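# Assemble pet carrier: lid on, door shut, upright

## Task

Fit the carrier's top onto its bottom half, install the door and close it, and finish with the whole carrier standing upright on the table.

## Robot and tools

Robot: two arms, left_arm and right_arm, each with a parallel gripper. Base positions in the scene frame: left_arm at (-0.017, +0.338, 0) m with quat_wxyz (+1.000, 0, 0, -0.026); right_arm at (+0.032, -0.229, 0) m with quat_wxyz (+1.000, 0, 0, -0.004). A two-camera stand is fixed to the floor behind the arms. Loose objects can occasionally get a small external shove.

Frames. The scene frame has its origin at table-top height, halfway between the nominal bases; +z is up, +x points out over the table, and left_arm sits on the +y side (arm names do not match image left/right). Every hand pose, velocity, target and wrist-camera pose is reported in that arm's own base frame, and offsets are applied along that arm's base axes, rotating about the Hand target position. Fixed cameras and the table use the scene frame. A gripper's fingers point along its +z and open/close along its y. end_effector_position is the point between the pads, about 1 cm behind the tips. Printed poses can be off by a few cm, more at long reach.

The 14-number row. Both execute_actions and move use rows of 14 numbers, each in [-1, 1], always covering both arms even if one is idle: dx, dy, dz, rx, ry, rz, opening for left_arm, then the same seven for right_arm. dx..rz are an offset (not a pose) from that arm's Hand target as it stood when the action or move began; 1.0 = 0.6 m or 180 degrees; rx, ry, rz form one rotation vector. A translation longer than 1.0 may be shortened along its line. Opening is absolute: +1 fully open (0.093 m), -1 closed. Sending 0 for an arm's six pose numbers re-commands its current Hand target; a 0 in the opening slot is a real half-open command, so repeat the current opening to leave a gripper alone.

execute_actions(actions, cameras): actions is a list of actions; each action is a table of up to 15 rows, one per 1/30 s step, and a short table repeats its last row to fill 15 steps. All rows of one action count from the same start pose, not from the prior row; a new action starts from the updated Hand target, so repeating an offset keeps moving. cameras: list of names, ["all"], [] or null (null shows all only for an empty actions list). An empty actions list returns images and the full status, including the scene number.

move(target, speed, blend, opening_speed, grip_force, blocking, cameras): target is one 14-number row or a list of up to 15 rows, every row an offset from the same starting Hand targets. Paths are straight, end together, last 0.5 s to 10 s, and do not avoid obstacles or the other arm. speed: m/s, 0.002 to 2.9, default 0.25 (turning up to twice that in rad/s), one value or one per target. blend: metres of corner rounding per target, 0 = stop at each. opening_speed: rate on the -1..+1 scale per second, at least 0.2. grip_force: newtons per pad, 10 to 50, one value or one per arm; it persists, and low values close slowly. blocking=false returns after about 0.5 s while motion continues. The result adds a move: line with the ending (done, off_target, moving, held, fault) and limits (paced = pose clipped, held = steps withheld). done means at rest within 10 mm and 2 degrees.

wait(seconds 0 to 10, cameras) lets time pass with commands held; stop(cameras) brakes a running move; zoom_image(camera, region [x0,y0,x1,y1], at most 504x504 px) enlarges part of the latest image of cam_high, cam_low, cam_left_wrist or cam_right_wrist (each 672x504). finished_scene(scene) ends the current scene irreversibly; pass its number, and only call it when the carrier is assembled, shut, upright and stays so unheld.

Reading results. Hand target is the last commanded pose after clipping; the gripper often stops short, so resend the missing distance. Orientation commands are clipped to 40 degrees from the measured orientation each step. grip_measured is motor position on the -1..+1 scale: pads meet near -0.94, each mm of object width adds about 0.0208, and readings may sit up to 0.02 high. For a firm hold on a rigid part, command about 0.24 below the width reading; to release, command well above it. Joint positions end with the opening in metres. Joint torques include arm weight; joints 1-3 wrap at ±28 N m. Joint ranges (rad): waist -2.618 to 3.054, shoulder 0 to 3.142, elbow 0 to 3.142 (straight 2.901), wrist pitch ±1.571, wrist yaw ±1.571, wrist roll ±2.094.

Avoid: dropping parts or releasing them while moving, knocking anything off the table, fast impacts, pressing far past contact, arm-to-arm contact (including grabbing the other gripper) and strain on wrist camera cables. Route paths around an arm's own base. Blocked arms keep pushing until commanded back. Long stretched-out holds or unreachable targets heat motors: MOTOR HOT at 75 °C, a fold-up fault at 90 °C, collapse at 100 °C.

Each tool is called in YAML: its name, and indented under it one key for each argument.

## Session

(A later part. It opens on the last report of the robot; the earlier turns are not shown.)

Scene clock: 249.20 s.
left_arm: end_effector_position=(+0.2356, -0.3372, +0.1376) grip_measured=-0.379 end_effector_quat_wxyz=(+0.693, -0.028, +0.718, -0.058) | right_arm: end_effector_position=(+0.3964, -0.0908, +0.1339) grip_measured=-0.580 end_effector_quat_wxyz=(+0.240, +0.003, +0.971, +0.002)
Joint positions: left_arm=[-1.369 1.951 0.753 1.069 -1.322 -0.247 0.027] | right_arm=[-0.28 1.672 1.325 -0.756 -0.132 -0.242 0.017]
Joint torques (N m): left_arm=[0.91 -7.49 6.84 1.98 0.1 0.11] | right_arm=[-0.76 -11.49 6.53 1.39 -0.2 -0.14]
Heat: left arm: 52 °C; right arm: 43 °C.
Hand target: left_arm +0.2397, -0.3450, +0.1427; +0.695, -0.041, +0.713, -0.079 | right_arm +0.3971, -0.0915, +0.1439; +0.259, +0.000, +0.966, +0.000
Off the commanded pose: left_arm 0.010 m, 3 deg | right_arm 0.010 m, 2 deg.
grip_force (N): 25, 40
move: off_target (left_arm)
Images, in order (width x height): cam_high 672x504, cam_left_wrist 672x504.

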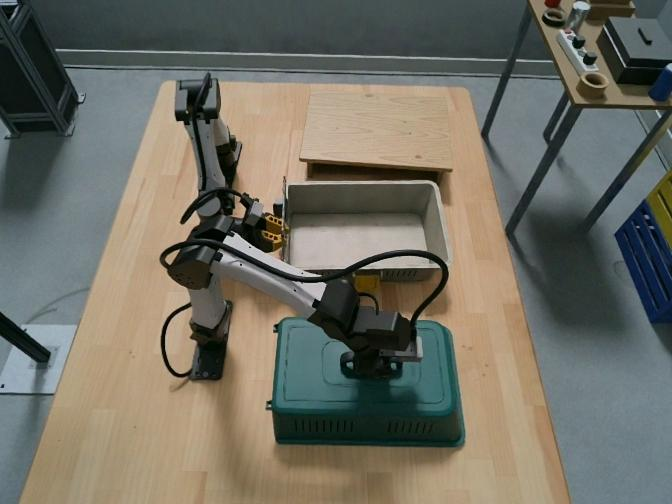

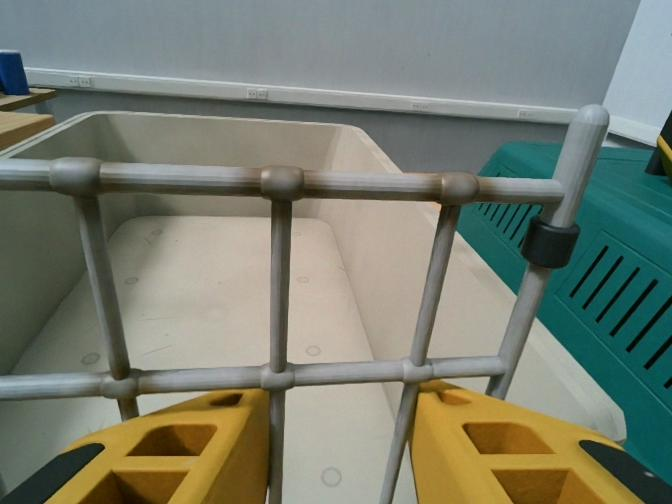

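move:
  target:
    - [0.025,0,0.007,0,0.067,0,-0.75,0,0,0,0,0,0,-1]
  speed: 0.05
  cameras: ["cam_left_wrist","cam_high"]

Scene clock: 259.07 s.
left_arm: end_effector_position=(+0.2505, -0.3417, +0.1377) grip_measured=-0.390 end_effector_quat_wxyz=(+0.629, -0.037, +0.775, -0.052) | right_arm: end_effector_position=(+0.3964, -0.0908, +0.1339) grip_measured=-0.580 end_effector_quat_wxyz=(+0.240, +0.003, +0.971, +0.002)
Joint positions: left_arm=[-1.321 1.826 0.934 0.256 -1.222 -0.737 0.026] | right_arm=[-0.28 1.672 1.325 -0.756 -0.132 -0.242 0.017]
Joint torques (N m): left_arm=[1.16 -11.55 7.36 1.21 0.02 -0.11] | right_arm=[-0.75 -11.49 6.53 1.39 -0.21 -0.13]
Heat: left arm: 52 °C; right arm: 43 °C.
Hand target: left_arm +0.2546, -0.3451, +0.1469; +0.616, -0.049, +0.782, -0.074 | right_arm +0.3971, -0.0915, +0.1439; +0.259, +0.000, +0.966, +0.000
Off the commanded pose: left_arm 0.011 m, 3 deg | right_arm 0.010 m, 2 deg.
grip_force (N): 25, 40
move: off_target (left_arm)
Images, in order (width x height): cam_high 672x504, cam_left_wrist 672x504.

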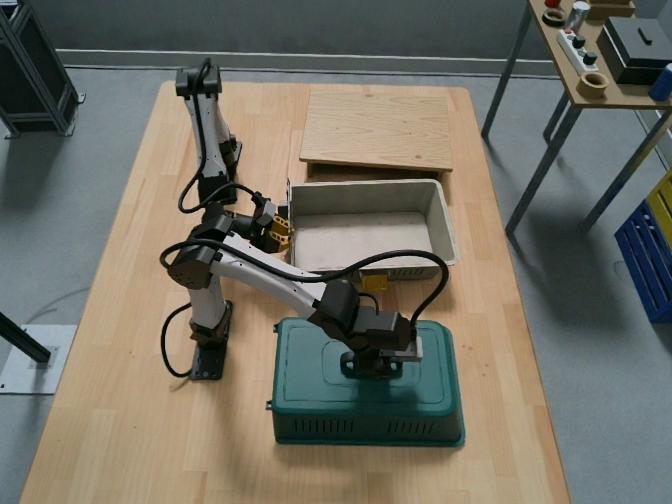

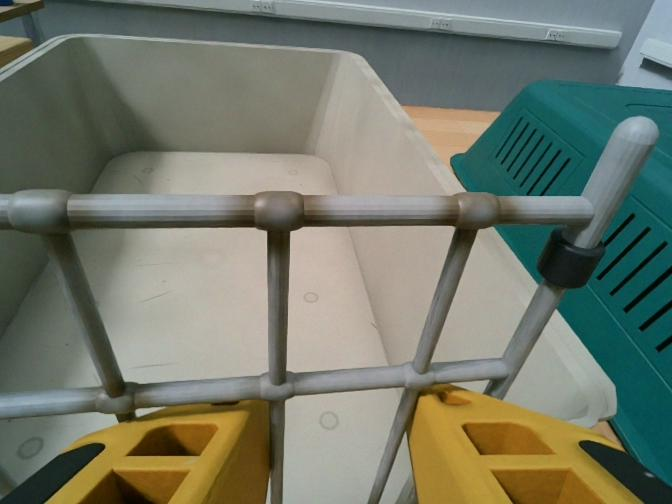

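move:
  target: [-0.012,0,0.0,0,0,0,-0.75,0,0,0.1,0,0,0,-1]
  speed: 0.08
  grip_force: [25,50]
  cameras: ["all"]

Scene clock: 279.93 s.
left_arm: end_effector_position=(+0.2500, -0.3408, +0.1376) grip_measured=-0.390 end_effector_quat_wxyz=(+0.626, -0.037, +0.777, -0.050) | right_arm: end_effector_position=(+0.3848, -0.0875, +0.1730) grip_measured=-0.613 end_effector_quat_wxyz=(+0.212, +0.005, +0.977, +0.010)
Joint positions: left_arm=[-1.321 1.821 0.942 0.216 -1.22 -0.76 0.026] | right_arm=[-0.28 1.672 1.503 -0.994 -0.132 -0.243 0.016]
Joint torques (N m): left_arm=[-0.24 -11.49 7.05 1.13 -0.14 -0.25] | right_arm=[-0.75 -11.4 12.19 1.27 -0.21 -0.12]
Heat: left arm: 54 °C; right arm: 43 °C.
Hand target: left_arm +0.2475, -0.3450, +0.1468; +0.616, -0.049, +0.783, -0.074 | right_arm +0.3970, -0.0915, +0.2038; +0.259, +0.000, +0.966, +0.001
Off the commanded pose: left_arm 0.011 m, 3 deg | right_arm 0.034 m, 6 deg.
grip_force (N): 25, 50
move: off_target (left_arm, right_arm)

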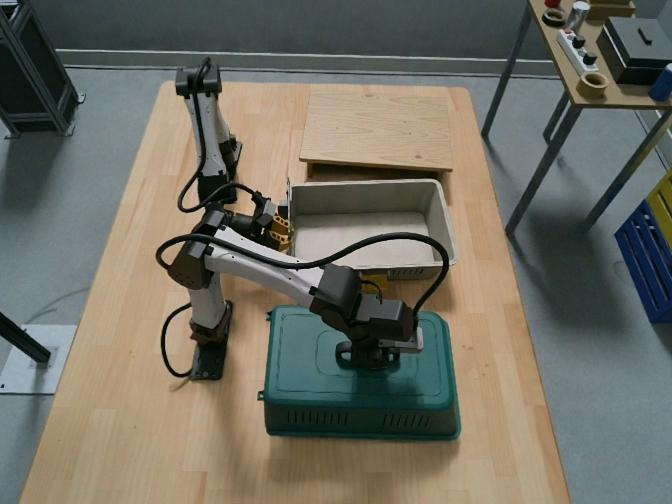

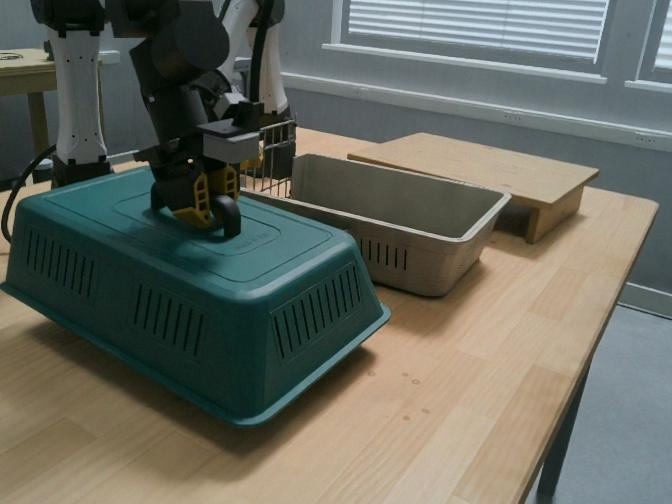

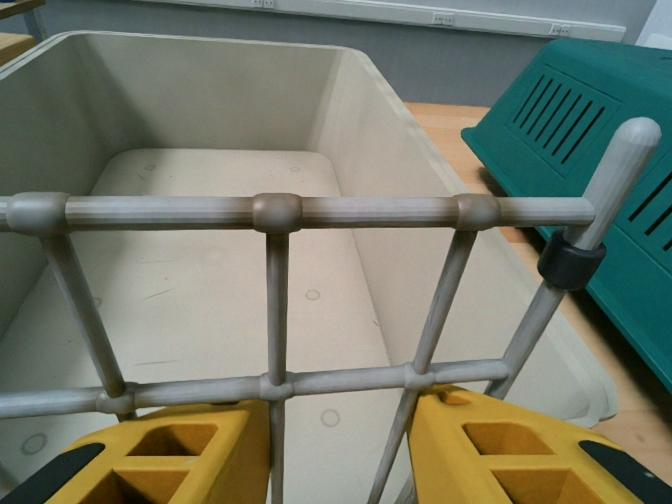

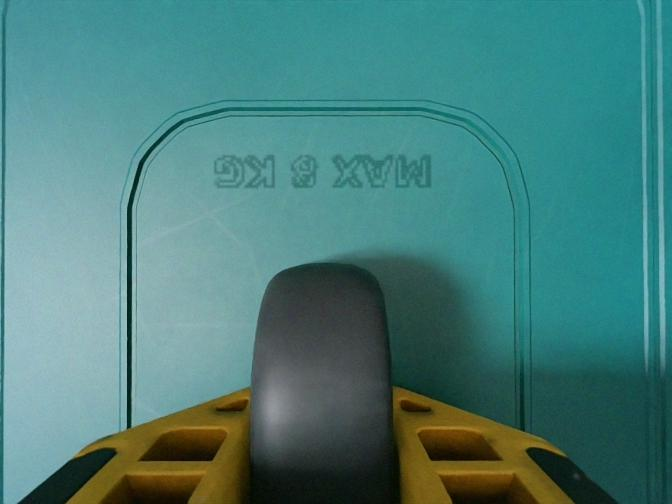

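move:
  target:
    - [0,0,0,0,0,0,-0.75,0.02,0,0.27,0,-0.02,0,-1]
    - [0,0,0,0,0,0,-0.75,0.02,0.25,0.3,0,-0.02,0,-1]
  speed: 0.12
  blend: 0.05
  cameras: ["all"]

Scene clock: 286.23 s.
left_arm: end_effector_position=(+0.2500, -0.3408, +0.1376) grip_measured=-0.390 end_effector_quat_wxyz=(+0.626, -0.037, +0.778, -0.050) | right_arm: end_effector_position=(+0.4075, +0.0609, +0.3610) grip_measured=-0.614 end_effector_quat_wxyz=(+0.310, -0.013, +0.951, +0.006)
Joint positions: left_arm=[-1.321 1.821 0.942 0.215 -1.22 -0.761 0.026] | right_arm=[0.185 1.923 2.571 -1.593 0.089 0.129 0.016]
Joint torques (N m): left_arm=[-0.24 -11.48 7.08 1.14 -0.16 -0.28] | right_arm=[-0.38 -10.22 9.47 1.68 0.17 0.03]
Heat: left arm: 53 °C; right arm: 43 °C.
Hand target: left_arm +0.2475, -0.3450, +0.1467; +0.616, -0.049, +0.783, -0.074 | right_arm +0.4089, +0.0585, +0.3838; +0.289, +0.000, +0.957, +0.000
Off the commanded pose: left_arm 0.010 m, 3 deg | right_arm 0.023 m, 3 deg.
joint read past its limit (right arm) — joint 4 (wrist pitch), lower limit.
joint sent to its limit (right arm) — joint 4 (wrist pitch), lower limit. The joint targets are off in orientation, not in position.
grip_force (N): 25, 50
move: off_target (left_arm, right_arm)

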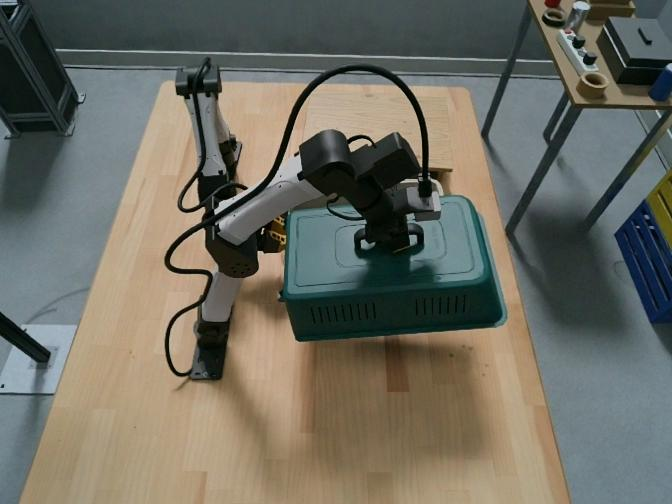

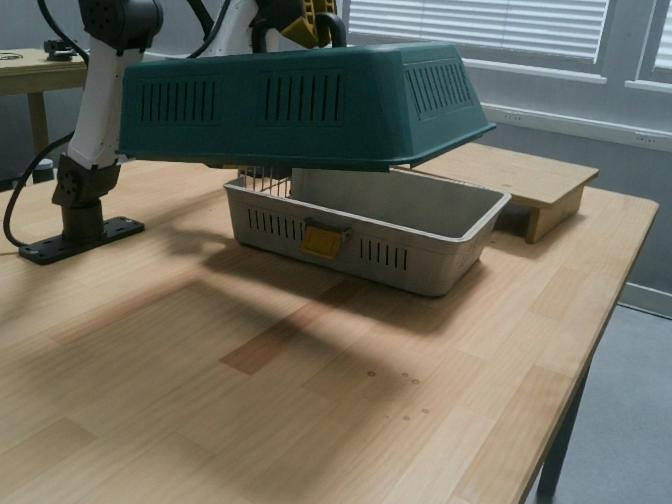

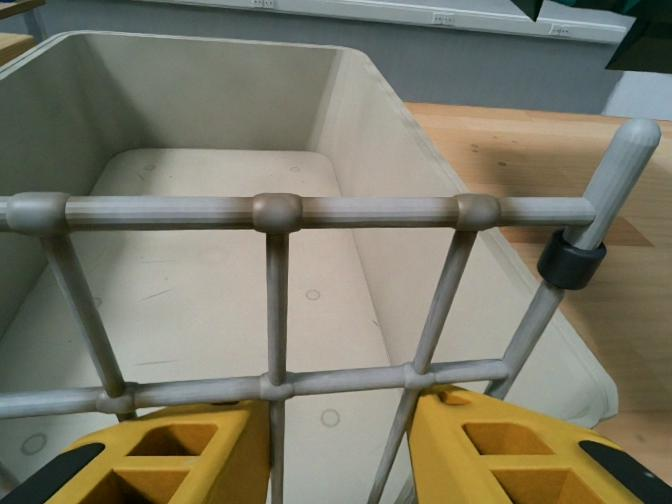

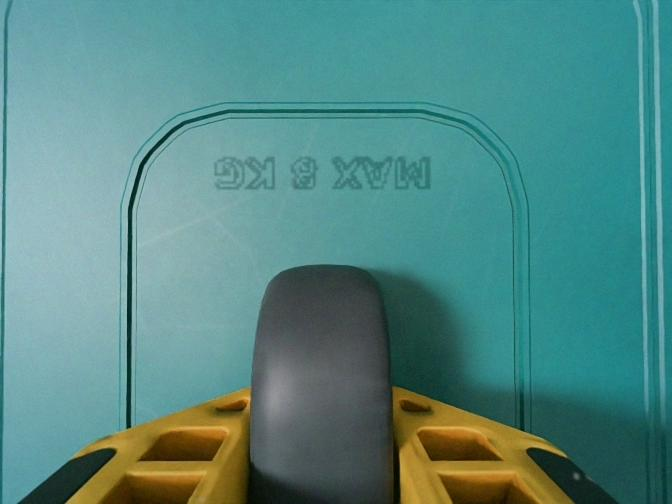

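move:
  target:
    - [0,0,0,0,0,0,-0.75,0,0.2,-0.04,0,0.02,0,-1]
  speed: 0.12
  cameras: ["all"]

Scene clock: 292.33 s.
left_arm: end_effector_position=(+0.2500, -0.3408, +0.1376) grip_measured=-0.390 end_effector_quat_wxyz=(+0.626, -0.037, +0.778, -0.050) | right_arm: end_effector_position=(+0.4051, +0.1811, +0.3361) grip_measured=-0.614 end_effector_quat_wxyz=(+0.304, -0.024, +0.952, +0.023)
Joint positions: left_arm=[-1.321 1.821 0.942 0.215 -1.22 -0.761 0.026] | right_arm=[0.508 2.059 2.662 -1.593 0.232 0.388 0.016]
Joint torques (N m): left_arm=[-0.24 -11.51 7.02 1.14 -0.12 -0.27] | right_arm=[-0.42 -11.38 10.02 1.58 0.33 0.05]
Heat: left arm: 53 °C; right arm: 44 °C.
Hand target: left_arm +0.2475, -0.3450, +0.1467; +0.616, -0.049, +0.783, -0.074 | right_arm +0.4089, +0.1786, +0.3598; +0.259, +0.000, +0.966, +0.000
Off the commanded pose: left_arm 0.010 m, 3 deg | right_arm 0.024 m, 7 deg.
joint read past its limit (right arm) — joint 4 (wrist pitch), lower limit.
joint sent to its limit (right arm) — joint 4 (wrist pitch), lower limit. The joint targets are off in orientation, not in position.
grip_force (N): 25, 50
move: off_target (left_arm, right_arm)

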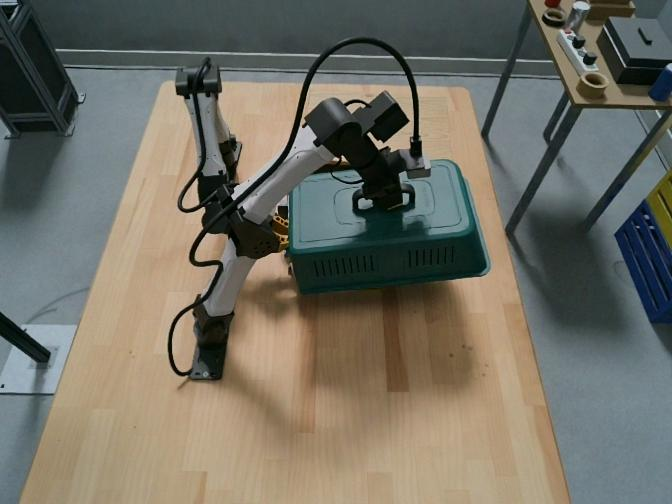

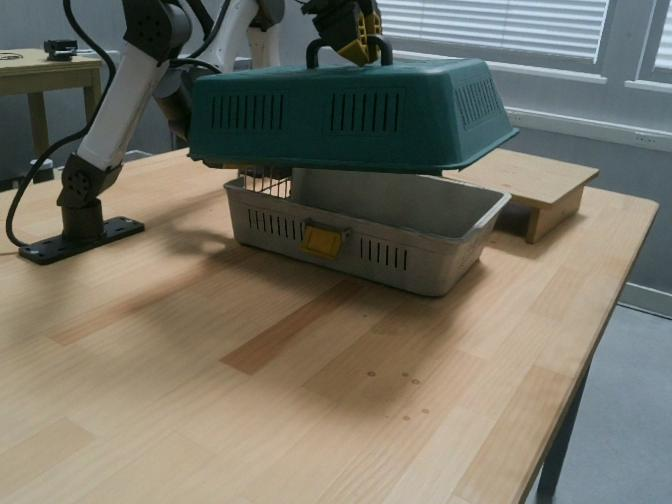

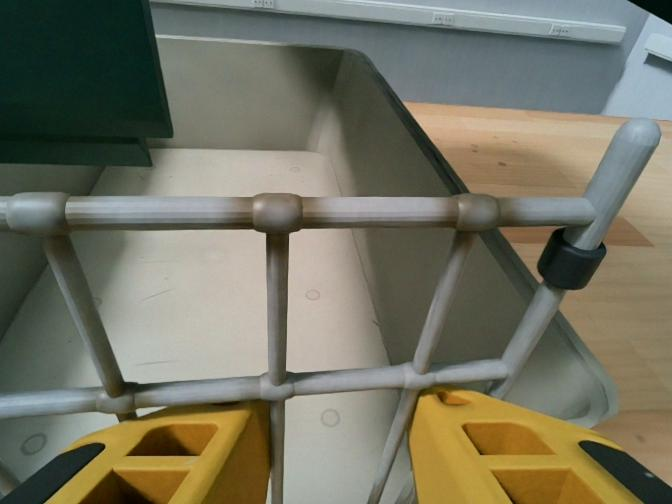

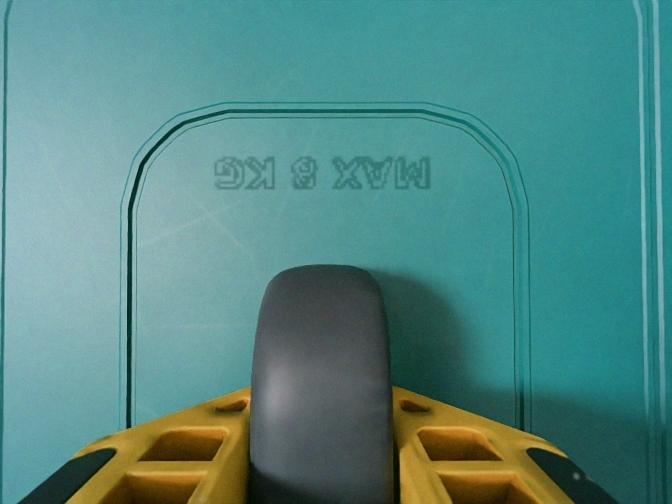

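move:
  target:
    - [0,0,0,0,0,0,-0.75,-0.01,0.1,-0.03,0,0,0,-1]
  speed: 0.1
  cameras: ["all"]

Scene clock: 298.73 s.
left_arm: end_effector_position=(+0.2500, -0.3408, +0.1376) grip_measured=-0.390 end_effector_quat_wxyz=(+0.626, -0.037, +0.778, -0.050) | right_arm: end_effector_position=(+0.3990, +0.2387, +0.3187) grip_measured=-0.614 end_effector_quat_wxyz=(+0.305, -0.026, +0.951, +0.031)
Joint positions: left_arm=[-1.321 1.821 0.942 0.215 -1.22 -0.761 0.026] | right_arm=[0.643 2.156 2.738 -1.593 0.292 0.504 0.016]
Joint torques (N m): left_arm=[-0.24 -11.41 7.06 1.14 -0.13 -0.26] | right_arm=[-0.05 -12.18 9.95 1.55 0.38 0.06]
Heat: left arm: 53 °C; right arm: 46 °C.
Hand target: left_arm +0.2475, -0.3450, +0.1467; +0.616, -0.049, +0.783, -0.074 | right_arm +0.4030, +0.2385, +0.3419; +0.259, +0.000, +0.966, +0.001
Off the commanded pose: left_arm 0.010 m, 3 deg | right_arm 0.023 m, 7 deg.
joint read past its limit (right arm) — joint 4 (wrist pitch), lower limit.
joint sent to its limit (right arm) — joint 4 (wrist pitch), lower limit. The joint targets are off in orientation, not in position.
grip_force (N): 25, 50
move: off_target (left_arm, right_arm)

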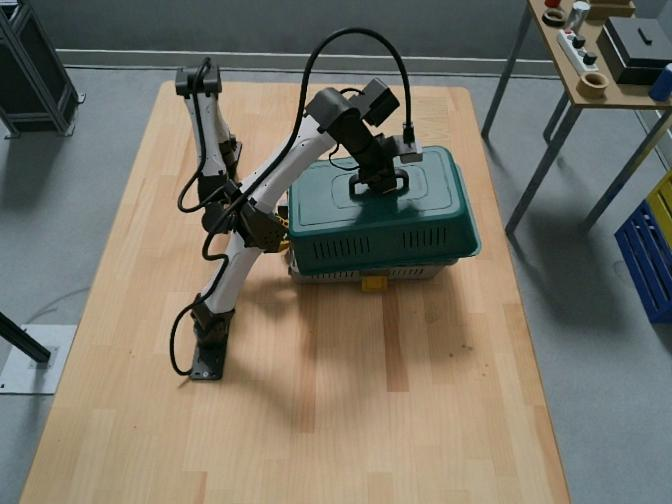

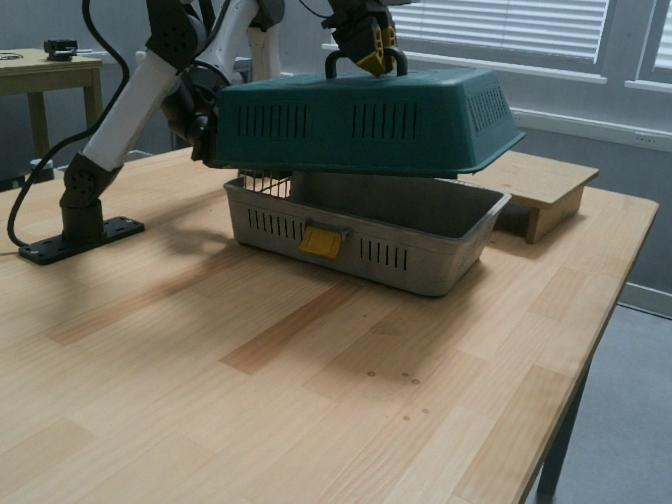

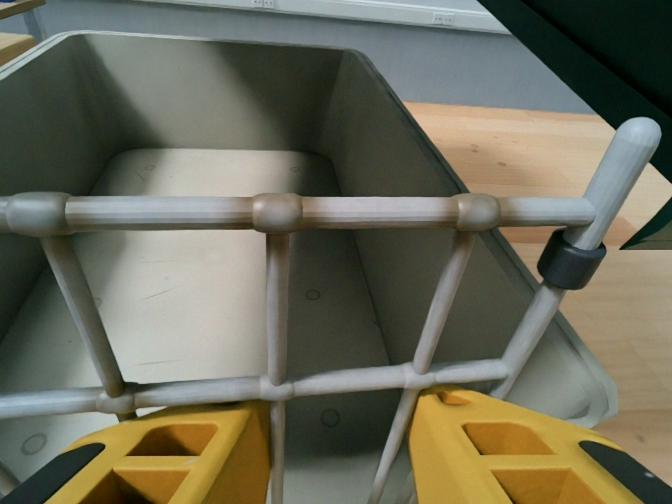

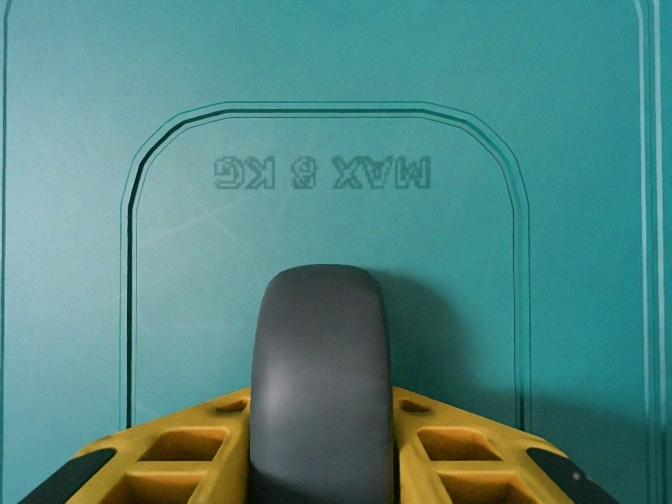

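zoom_image:
  camera: "cam_high"
  region: [250, 130, 490, 310]

zoom_image:
  camera: "cam_low"
  region: [170, 50, 530, 310]

Scaled by 2.100 from the camera's 672x504 image, which has a finer 960x720 frame.

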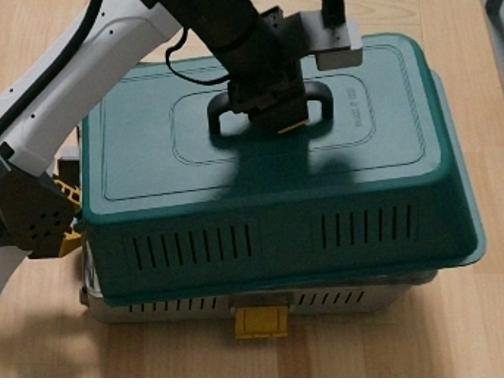

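Scaled by 1.400 from the camera's 672x504 image, which has a finer 960x720 frame.

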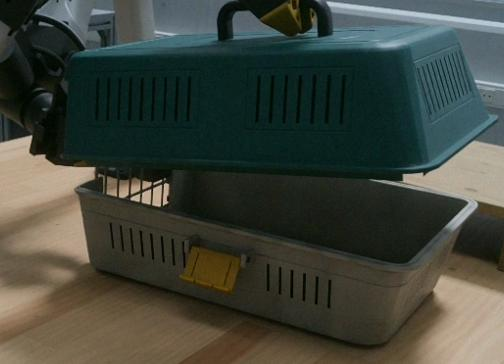

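move:
  target:
    - [0,0,0,0,0,0,-0.75,-0.01,0.01,-0.035,-0.012,0,-0.022,-1]
  speed: 0.06
  cameras: ["all"]

Scene clock: 310.67 s.
left_arm: end_effector_position=(+0.2500, -0.3408, +0.1376) grip_measured=-0.390 end_effector_quat_wxyz=(+0.626, -0.037, +0.778, -0.050) | right_arm: end_effector_position=(+0.3940, +0.2443, +0.3107) grip_measured=-0.614 end_effector_quat_wxyz=(+0.306, +0.004, +0.952, +0.013)
Joint positions: left_arm=[-1.321 1.821 0.942 0.215 -1.22 -0.761 0.026] | right_arm=[0.683 2.156 2.7 -1.594 0.36 0.596 0.016]
Joint torques (N m): left_arm=[-0.23 -11.43 7.06 1.09 -0.15 -0.27] | right_arm=[0.27 -12.25 5.89 1.48 0.51 0.07]
Heat: left arm: 53 °C; right arm: 47 °C.
Hand target: left_arm +0.2475, -0.3450, +0.1467; +0.616, -0.049, +0.783, -0.074 | right_arm +0.3970, +0.2445, +0.3209; +0.259, +0.028, +0.965, -0.027
Off the commanded pose: left_arm 0.010 m, 3 deg | right_arm 0.011 m, 8 deg.
joint read past its limit (right arm) — joint 4 (wrist pitch), lower limit.
joint sent to its limit (right arm) — joint 4 (wrist pitch), lower limit. The joint targets are off in orientation, not in position.
grip_force (N): 25, 50
move: off_target (left_arm, right_arm)

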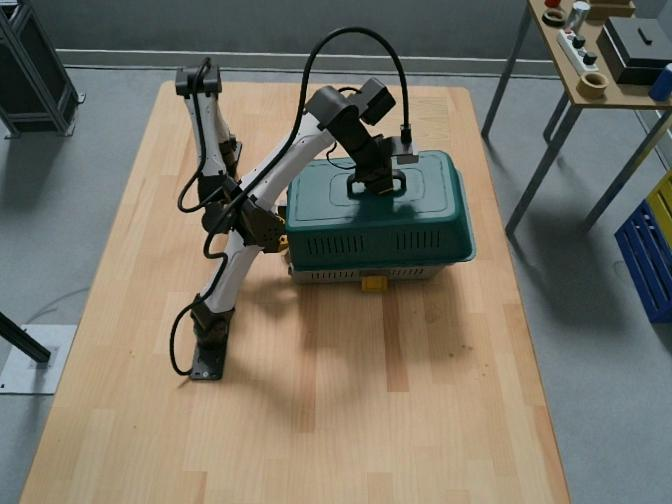

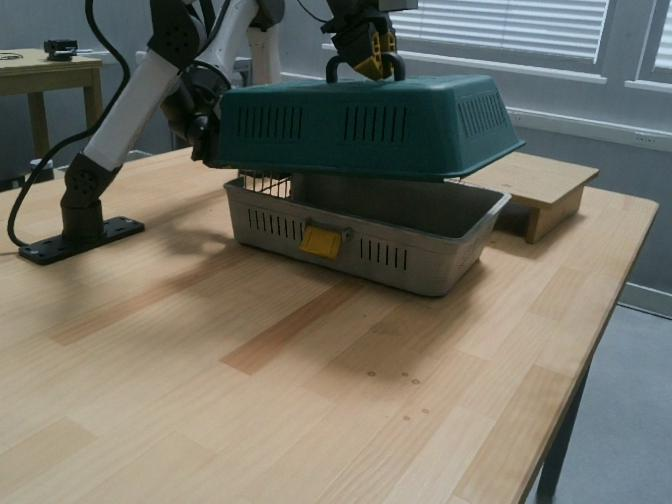

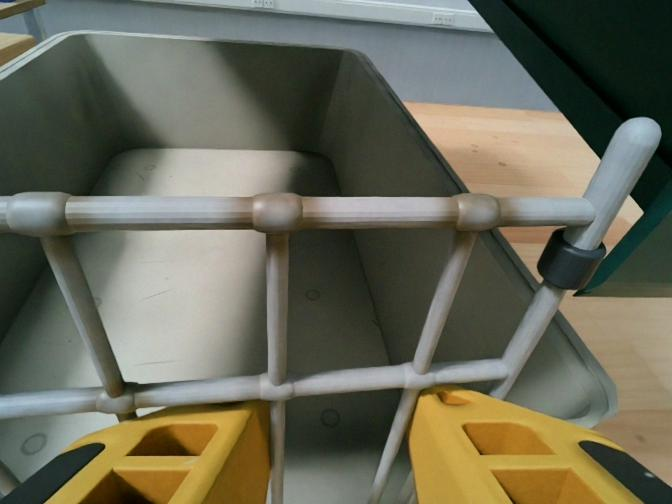

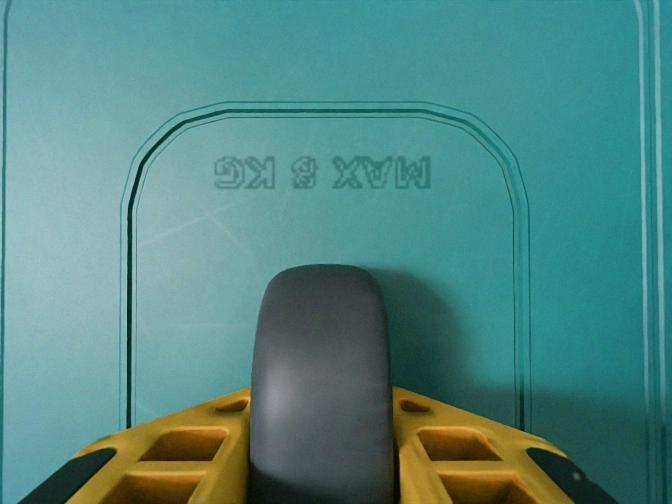

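move:
  target:
    - [0,0,0,0,0,0,-0.75,0.0,0.0,-0.03,-0.0,-0.02,0,-1]
  speed: 0.05
  cameras: ["all"]

Scene clock: 320.40 s.
left_arm: end_effector_position=(+0.2500, -0.3408, +0.1376) grip_measured=-0.390 end_effector_quat_wxyz=(+0.626, -0.037, +0.778, -0.050) | right_arm: end_effector_position=(+0.3933, +0.2441, +0.2934) grip_measured=-0.614 end_effector_quat_wxyz=(+0.292, +0.013, +0.956, -0.012)
Joint positions: left_arm=[-1.321 1.821 0.942 0.215 -1.22 -0.761 0.026] | right_arm=[0.695 2.163 2.646 -1.594 0.391 0.63 0.016]
Joint torques (N m): left_arm=[-0.4 -11.51 7.05 1.12 -0.07 -0.29] | right_arm=[0.27 -12.33 6.11 1.38 0.55 0.05]
Heat: left arm: 53 °C; right arm: 48 °C.
Hand target: left_arm +0.2475, -0.3450, +0.1467; +0.616, -0.049, +0.783, -0.074 | right_arm +0.3969, +0.2445, +0.3029; +0.289, +0.029, +0.956, -0.026
Off the commanded pose: left_arm 0.010 m, 3 deg | right_arm 0.010 m, 2 deg.
joint read past its limit (right arm) — joint 4 (wrist pitch), lower limit.
joint sent to its limit (right arm) — joint 4 (wrist pitch), lower limit. The joint targets are off in orientation, not in position.
grip_force (N): 25, 50
move: off_target (left_arm)

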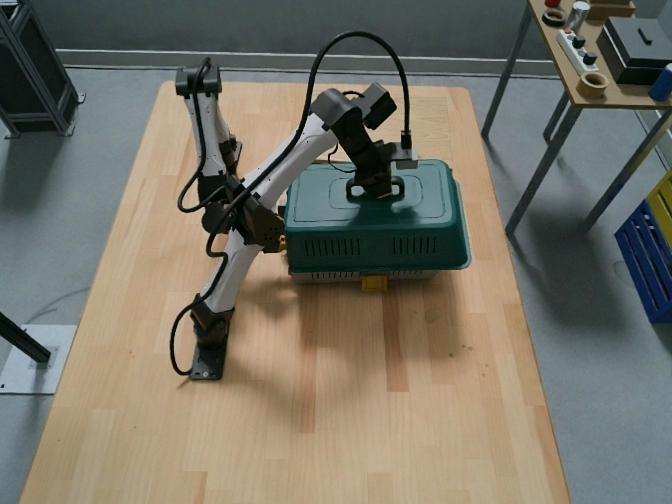

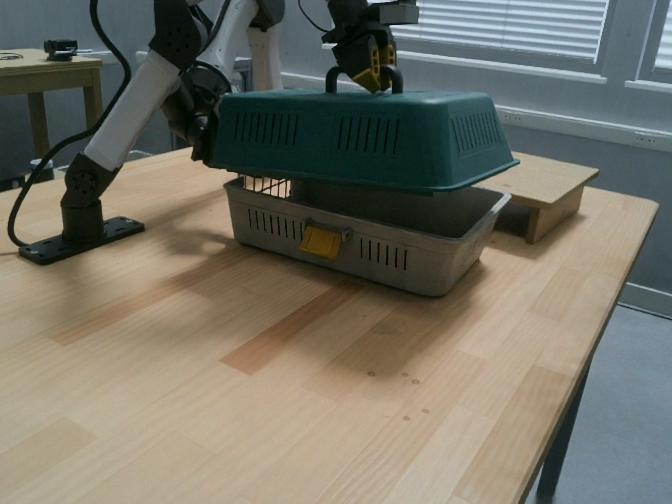

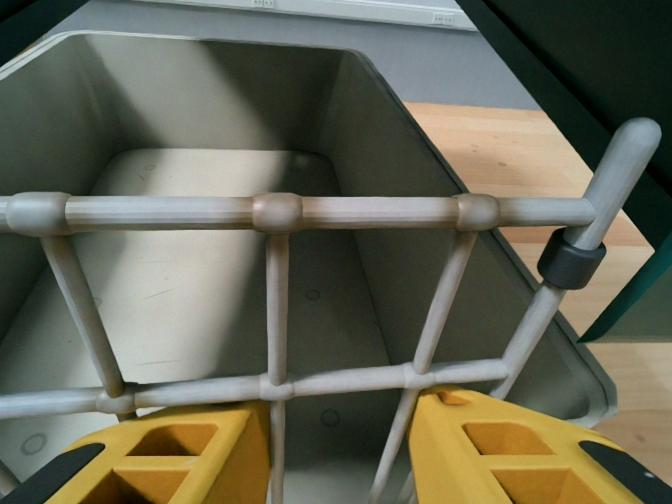

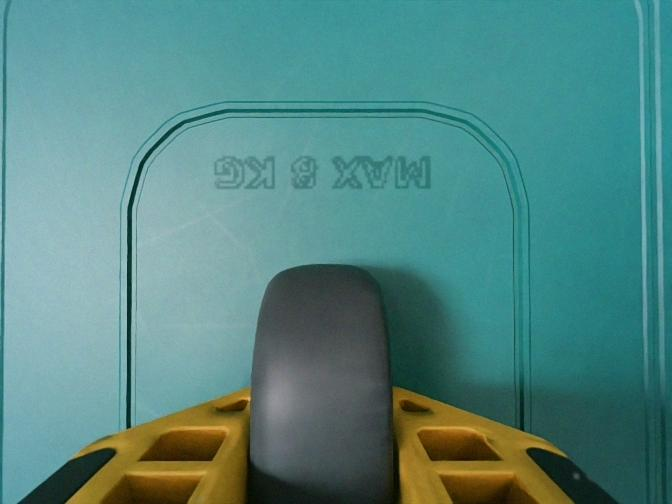

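zoom_image:
  camera: "cam_high"
  region: [260, 150, 340, 300]

zoom_image:
  camera: "cam_low"
  region: [180, 70, 340, 240]

zoom_image:
  camera: "cam_left_wrist"
  region: [420, 0, 672, 420]

Scaled by 3.360 from the camera's 672x504 image, which has a finer 960x720 frame.

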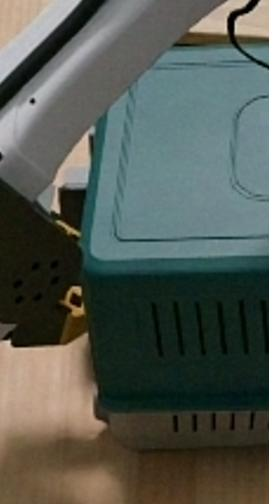

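Scaled by 2.965 from the camera's 672x504 image, which has a finer 960x720 frame.

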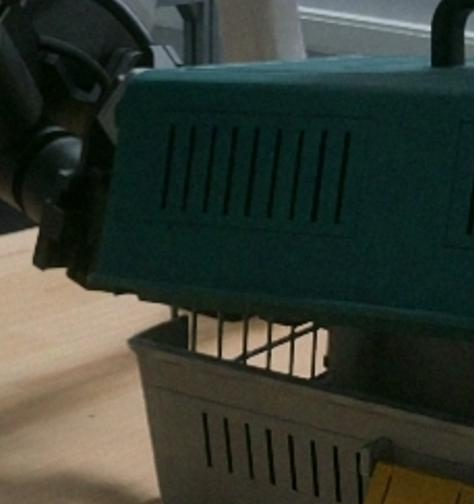

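Scaled by 1.200 from the camera's 672x504 image, which has a finer 960x720 frame.

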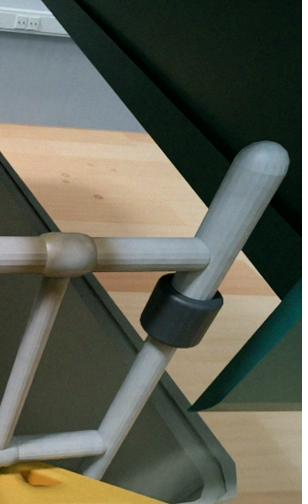

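move:
  target:
    - [0,0,0,0,0,0,-0.2,0,0,0,0,0,0,-1]
    - [-0.08,0.003,0.017,0,0,0,-0.2,0,0,0,0,0,0,-1]
    - [-0.16,0.04,0.03,0,0,0,-0.2,0,0,0,0,0,0,-1]
  speed: 0.08
  cameras: ["cam_high","cam_low","cam_left_wrist"]

Scene clock: 342.77 s.
left_arm: end_effector_position=(+0.1520, -0.3145, +0.1577) grip_measured=-0.202 end_effector_quat_wxyz=(+0.607, -0.039, +0.791, -0.065) | right_arm: end_effector_position=(+0.3933, +0.2440, +0.2934) grip_measured=-0.614 end_effector_quat_wxyz=(+0.292, +0.014, +0.956, -0.012)
Joint positions: left_arm=[-1.605 1.748 1.105 -0.837 -1.312 -1.634 0.035] | right_arm=[0.695 2.163 2.646 -1.594 0.392 0.631 0.016]
Joint torques (N m): left_arm=[-0.28 -6.42 8.27 0.3 -0.88 -0.07] | right_arm=[0.25 -12.33 6.06 1.37 0.55 0.05]
Heat: left arm: 53 °C; right arm: 49 °C.
Hand target: left_arm +0.1514, -0.3210, +0.1648; +0.616, -0.049, +0.782, -0.074 | right_arm +0.3970, +0.2445, +0.3029; +0.289, +0.029, +0.956, -0.026
Off the commanded pose: left_arm 0.010 m, 2 deg | right_arm 0.010 m, 2 deg.
joint read past its limit (right arm) — joint 4 (wrist pitch), lower limit.
joint sent to its limit (right arm) — joint 4 (wrist pitch), lower limit. The joint targets are off in orientation, not in position.
grip_force (N): 25, 50
move: done
Images, in order (width x height): cam_high 672x504, cam_low 672x504, cam_left_wrist 672x504.

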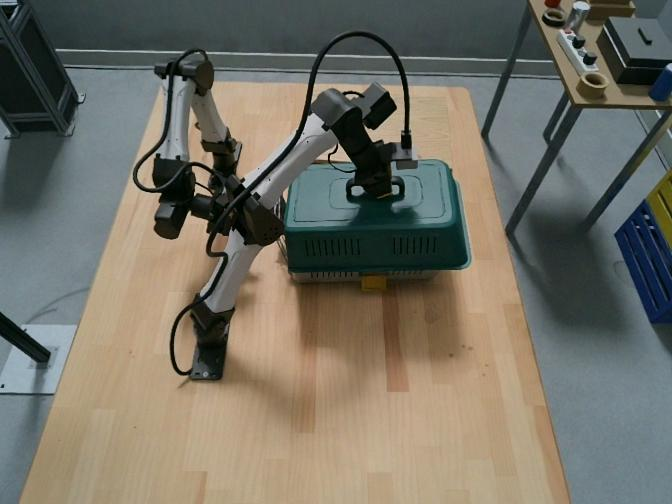

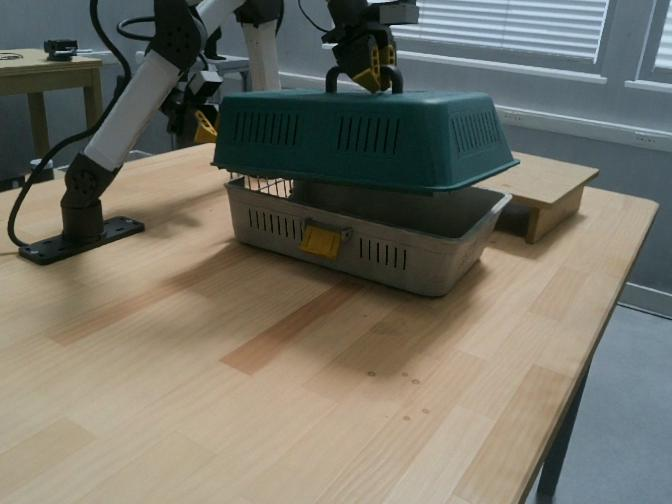

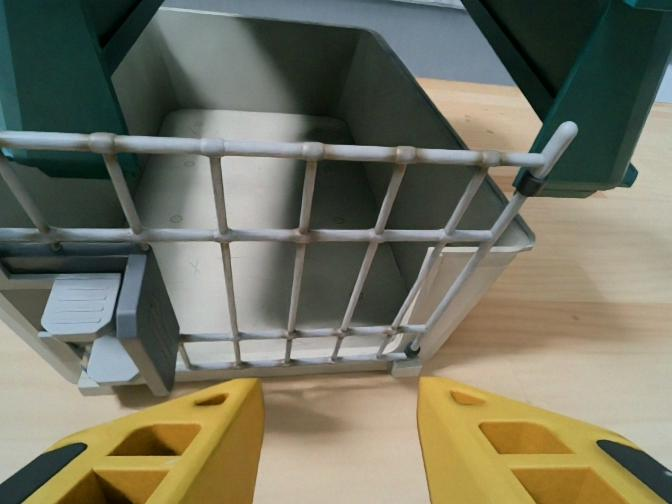

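move:
  target:
    - [-0.02,0.02,0.0,0,-0.14,0.0,-0.2,0,0.03,0,0,0,0,-1]
  speed: 0.08
  cameras: ["cam_low","cam_left_wrist"]

zoom_image:
  camera: "cam_left_wrist"
  region: [420, 40, 672, 330]

zoom_image:
  camera: "cam_left_wrist"
  region: [0, 40, 252, 330]

Scene clock: 350.33 s.
left_arm: end_effector_position=(+0.1409, -0.3101, +0.1514) grip_measured=-0.202 end_effector_quat_wxyz=(+0.681, -0.018, +0.728, -0.076) | right_arm: end_effector_position=(+0.3912, +0.2604, +0.2812) grip_measured=-0.614 end_effector_quat_wxyz=(+0.288, +0.007, +0.958, -0.017)
Joint positions: left_arm=[-1.661 1.829 1.032 -0.838 -1.51 -1.77 0.035] | right_arm=[0.729 2.202 2.66 -1.594 0.405 0.652 0.016]
Joint torques (N m): left_arm=[-0.25 -8.75 4.6 0.11 -1.37 -0.1] | right_arm=[0.27 -12.46 10.26 1.34 0.58 0.05]
Heat: left arm: 54 °C; right arm: 49 °C.
Hand target: left_arm +0.1394, -0.3090, +0.1648; +0.772, -0.031, +0.629, -0.083 | right_arm +0.3970, +0.2625, +0.3029; +0.289, +0.029, +0.956, -0.026
Off the commanded pose: left_arm 0.014 m, 15 deg | right_arm 0.023 m, 3 deg.
joint read past its limit (right arm) — joint 4 (wrist pitch), lower limit.
joint sent to its limit (left arm) — joint 5 (wrist yaw), lower limit. The joint targets are off in orientation, not in position.
joint sent to its limit (right arm) — joint 4 (wrist pitch), lower limit. The joint targets are off in orientation, not in position.
grip_force (N): 25, 50
move: off_target (left_arm, right_arm)
Images, in order (width x height): cam_low 672x504, cam_left_wrist 672x504.

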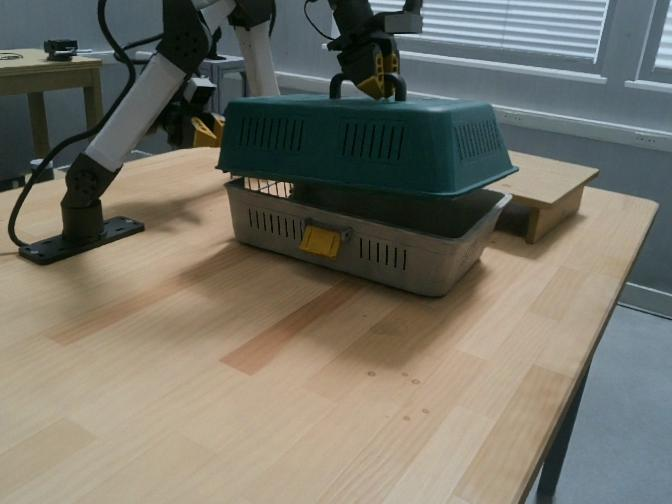

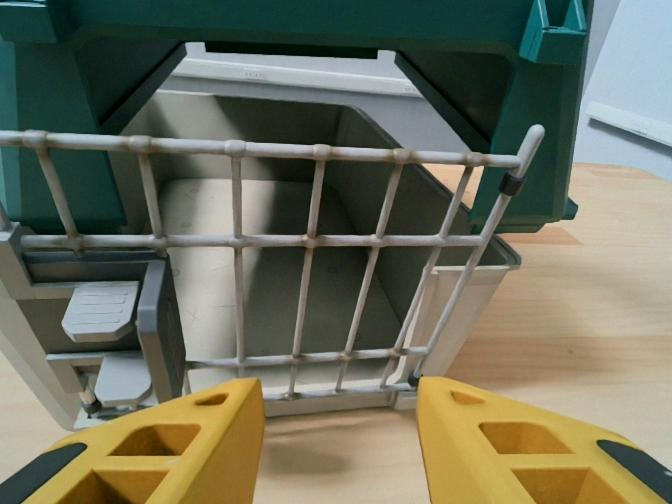

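Scaled by 1.738 from the camera's 672x504 image, which has a finer 960x720 frame.

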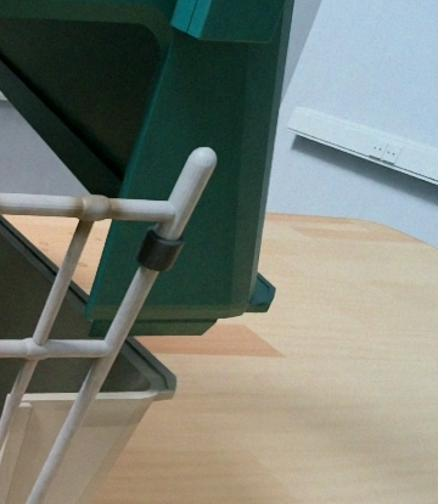

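Scaled by 1.738 from the camera's 672x504 image, which has a finer 960x720 frame.

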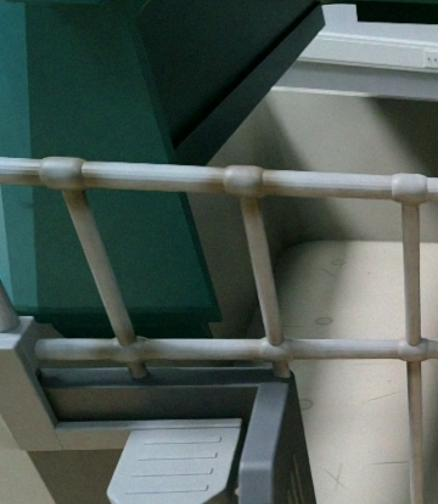

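move:
  target:
    - [0.06,-0.06,-0.03,0,0.073,0.0,-0.2,0,0.025,0,0,0.01,0,-1]
  speed: 0.08
  cameras: ["cam_low","cam_left_wrist"]

Scene clock: 369.33 s.
left_arm: end_effector_position=(+0.1731, -0.3490, +0.1277) grip_measured=-0.202 end_effector_quat_wxyz=(+0.679, -0.051, +0.730, -0.058) | right_arm: end_effector_position=(+0.3923, +0.2744, +0.2813) grip_measured=-0.614 end_effector_quat_wxyz=(+0.295, +0.002, +0.955, -0.006)
Joint positions: left_arm=[-1.556 1.943 1.057 -0.283 -1.494 -1.323 0.035] | right_arm=[0.75 2.24 2.718 -1.594 0.405 0.659 0.016]
Joint torques (N m): left_arm=[0.39 -13.34 4.72 1.03 -0.92 0.59] | right_arm=[0.27 -12.85 10.22 1.37 0.5 0.06]
Heat: left arm: 52 °C; right arm: 50 °C.
Hand target: left_arm +0.1754, -0.3451, +0.1468; +0.695, -0.041, +0.713, -0.079 | right_arm +0.3970, +0.2775, +0.3029; +0.274, +0.029, +0.961, -0.026
Off the commanded pose: left_arm 0.020 m, 4 deg | right_arm 0.022 m, 5 deg.
joint read past its limit (right arm) — joint 4 (wrist pitch), lower limit.
joint sent to its limit (right arm) — joint 4 (wrist pitch), lower limit. The joint targets are off in orientation, not in position.
grip_force (N): 25, 50
move: off_target (left_arm, right_arm)
Images, in order (width x height): cam_low 672x504, cam_left_wrist 672x504.

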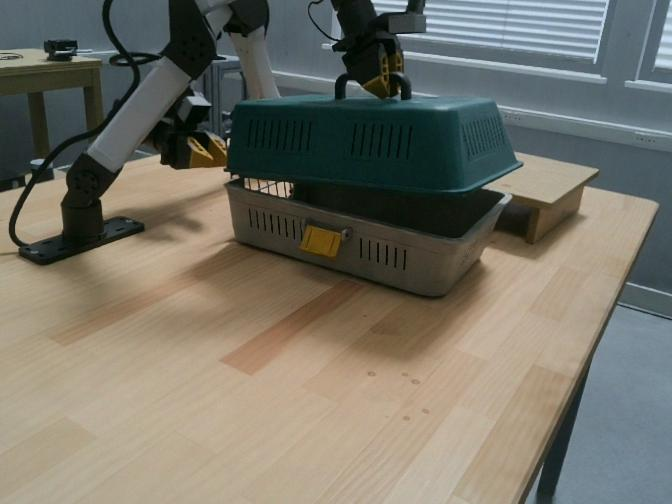

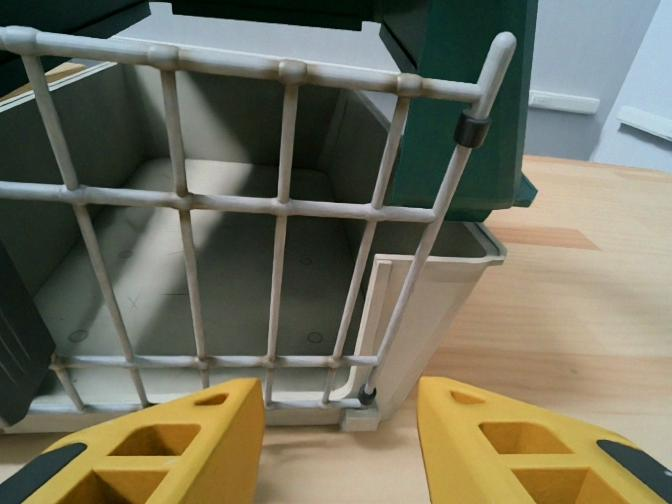

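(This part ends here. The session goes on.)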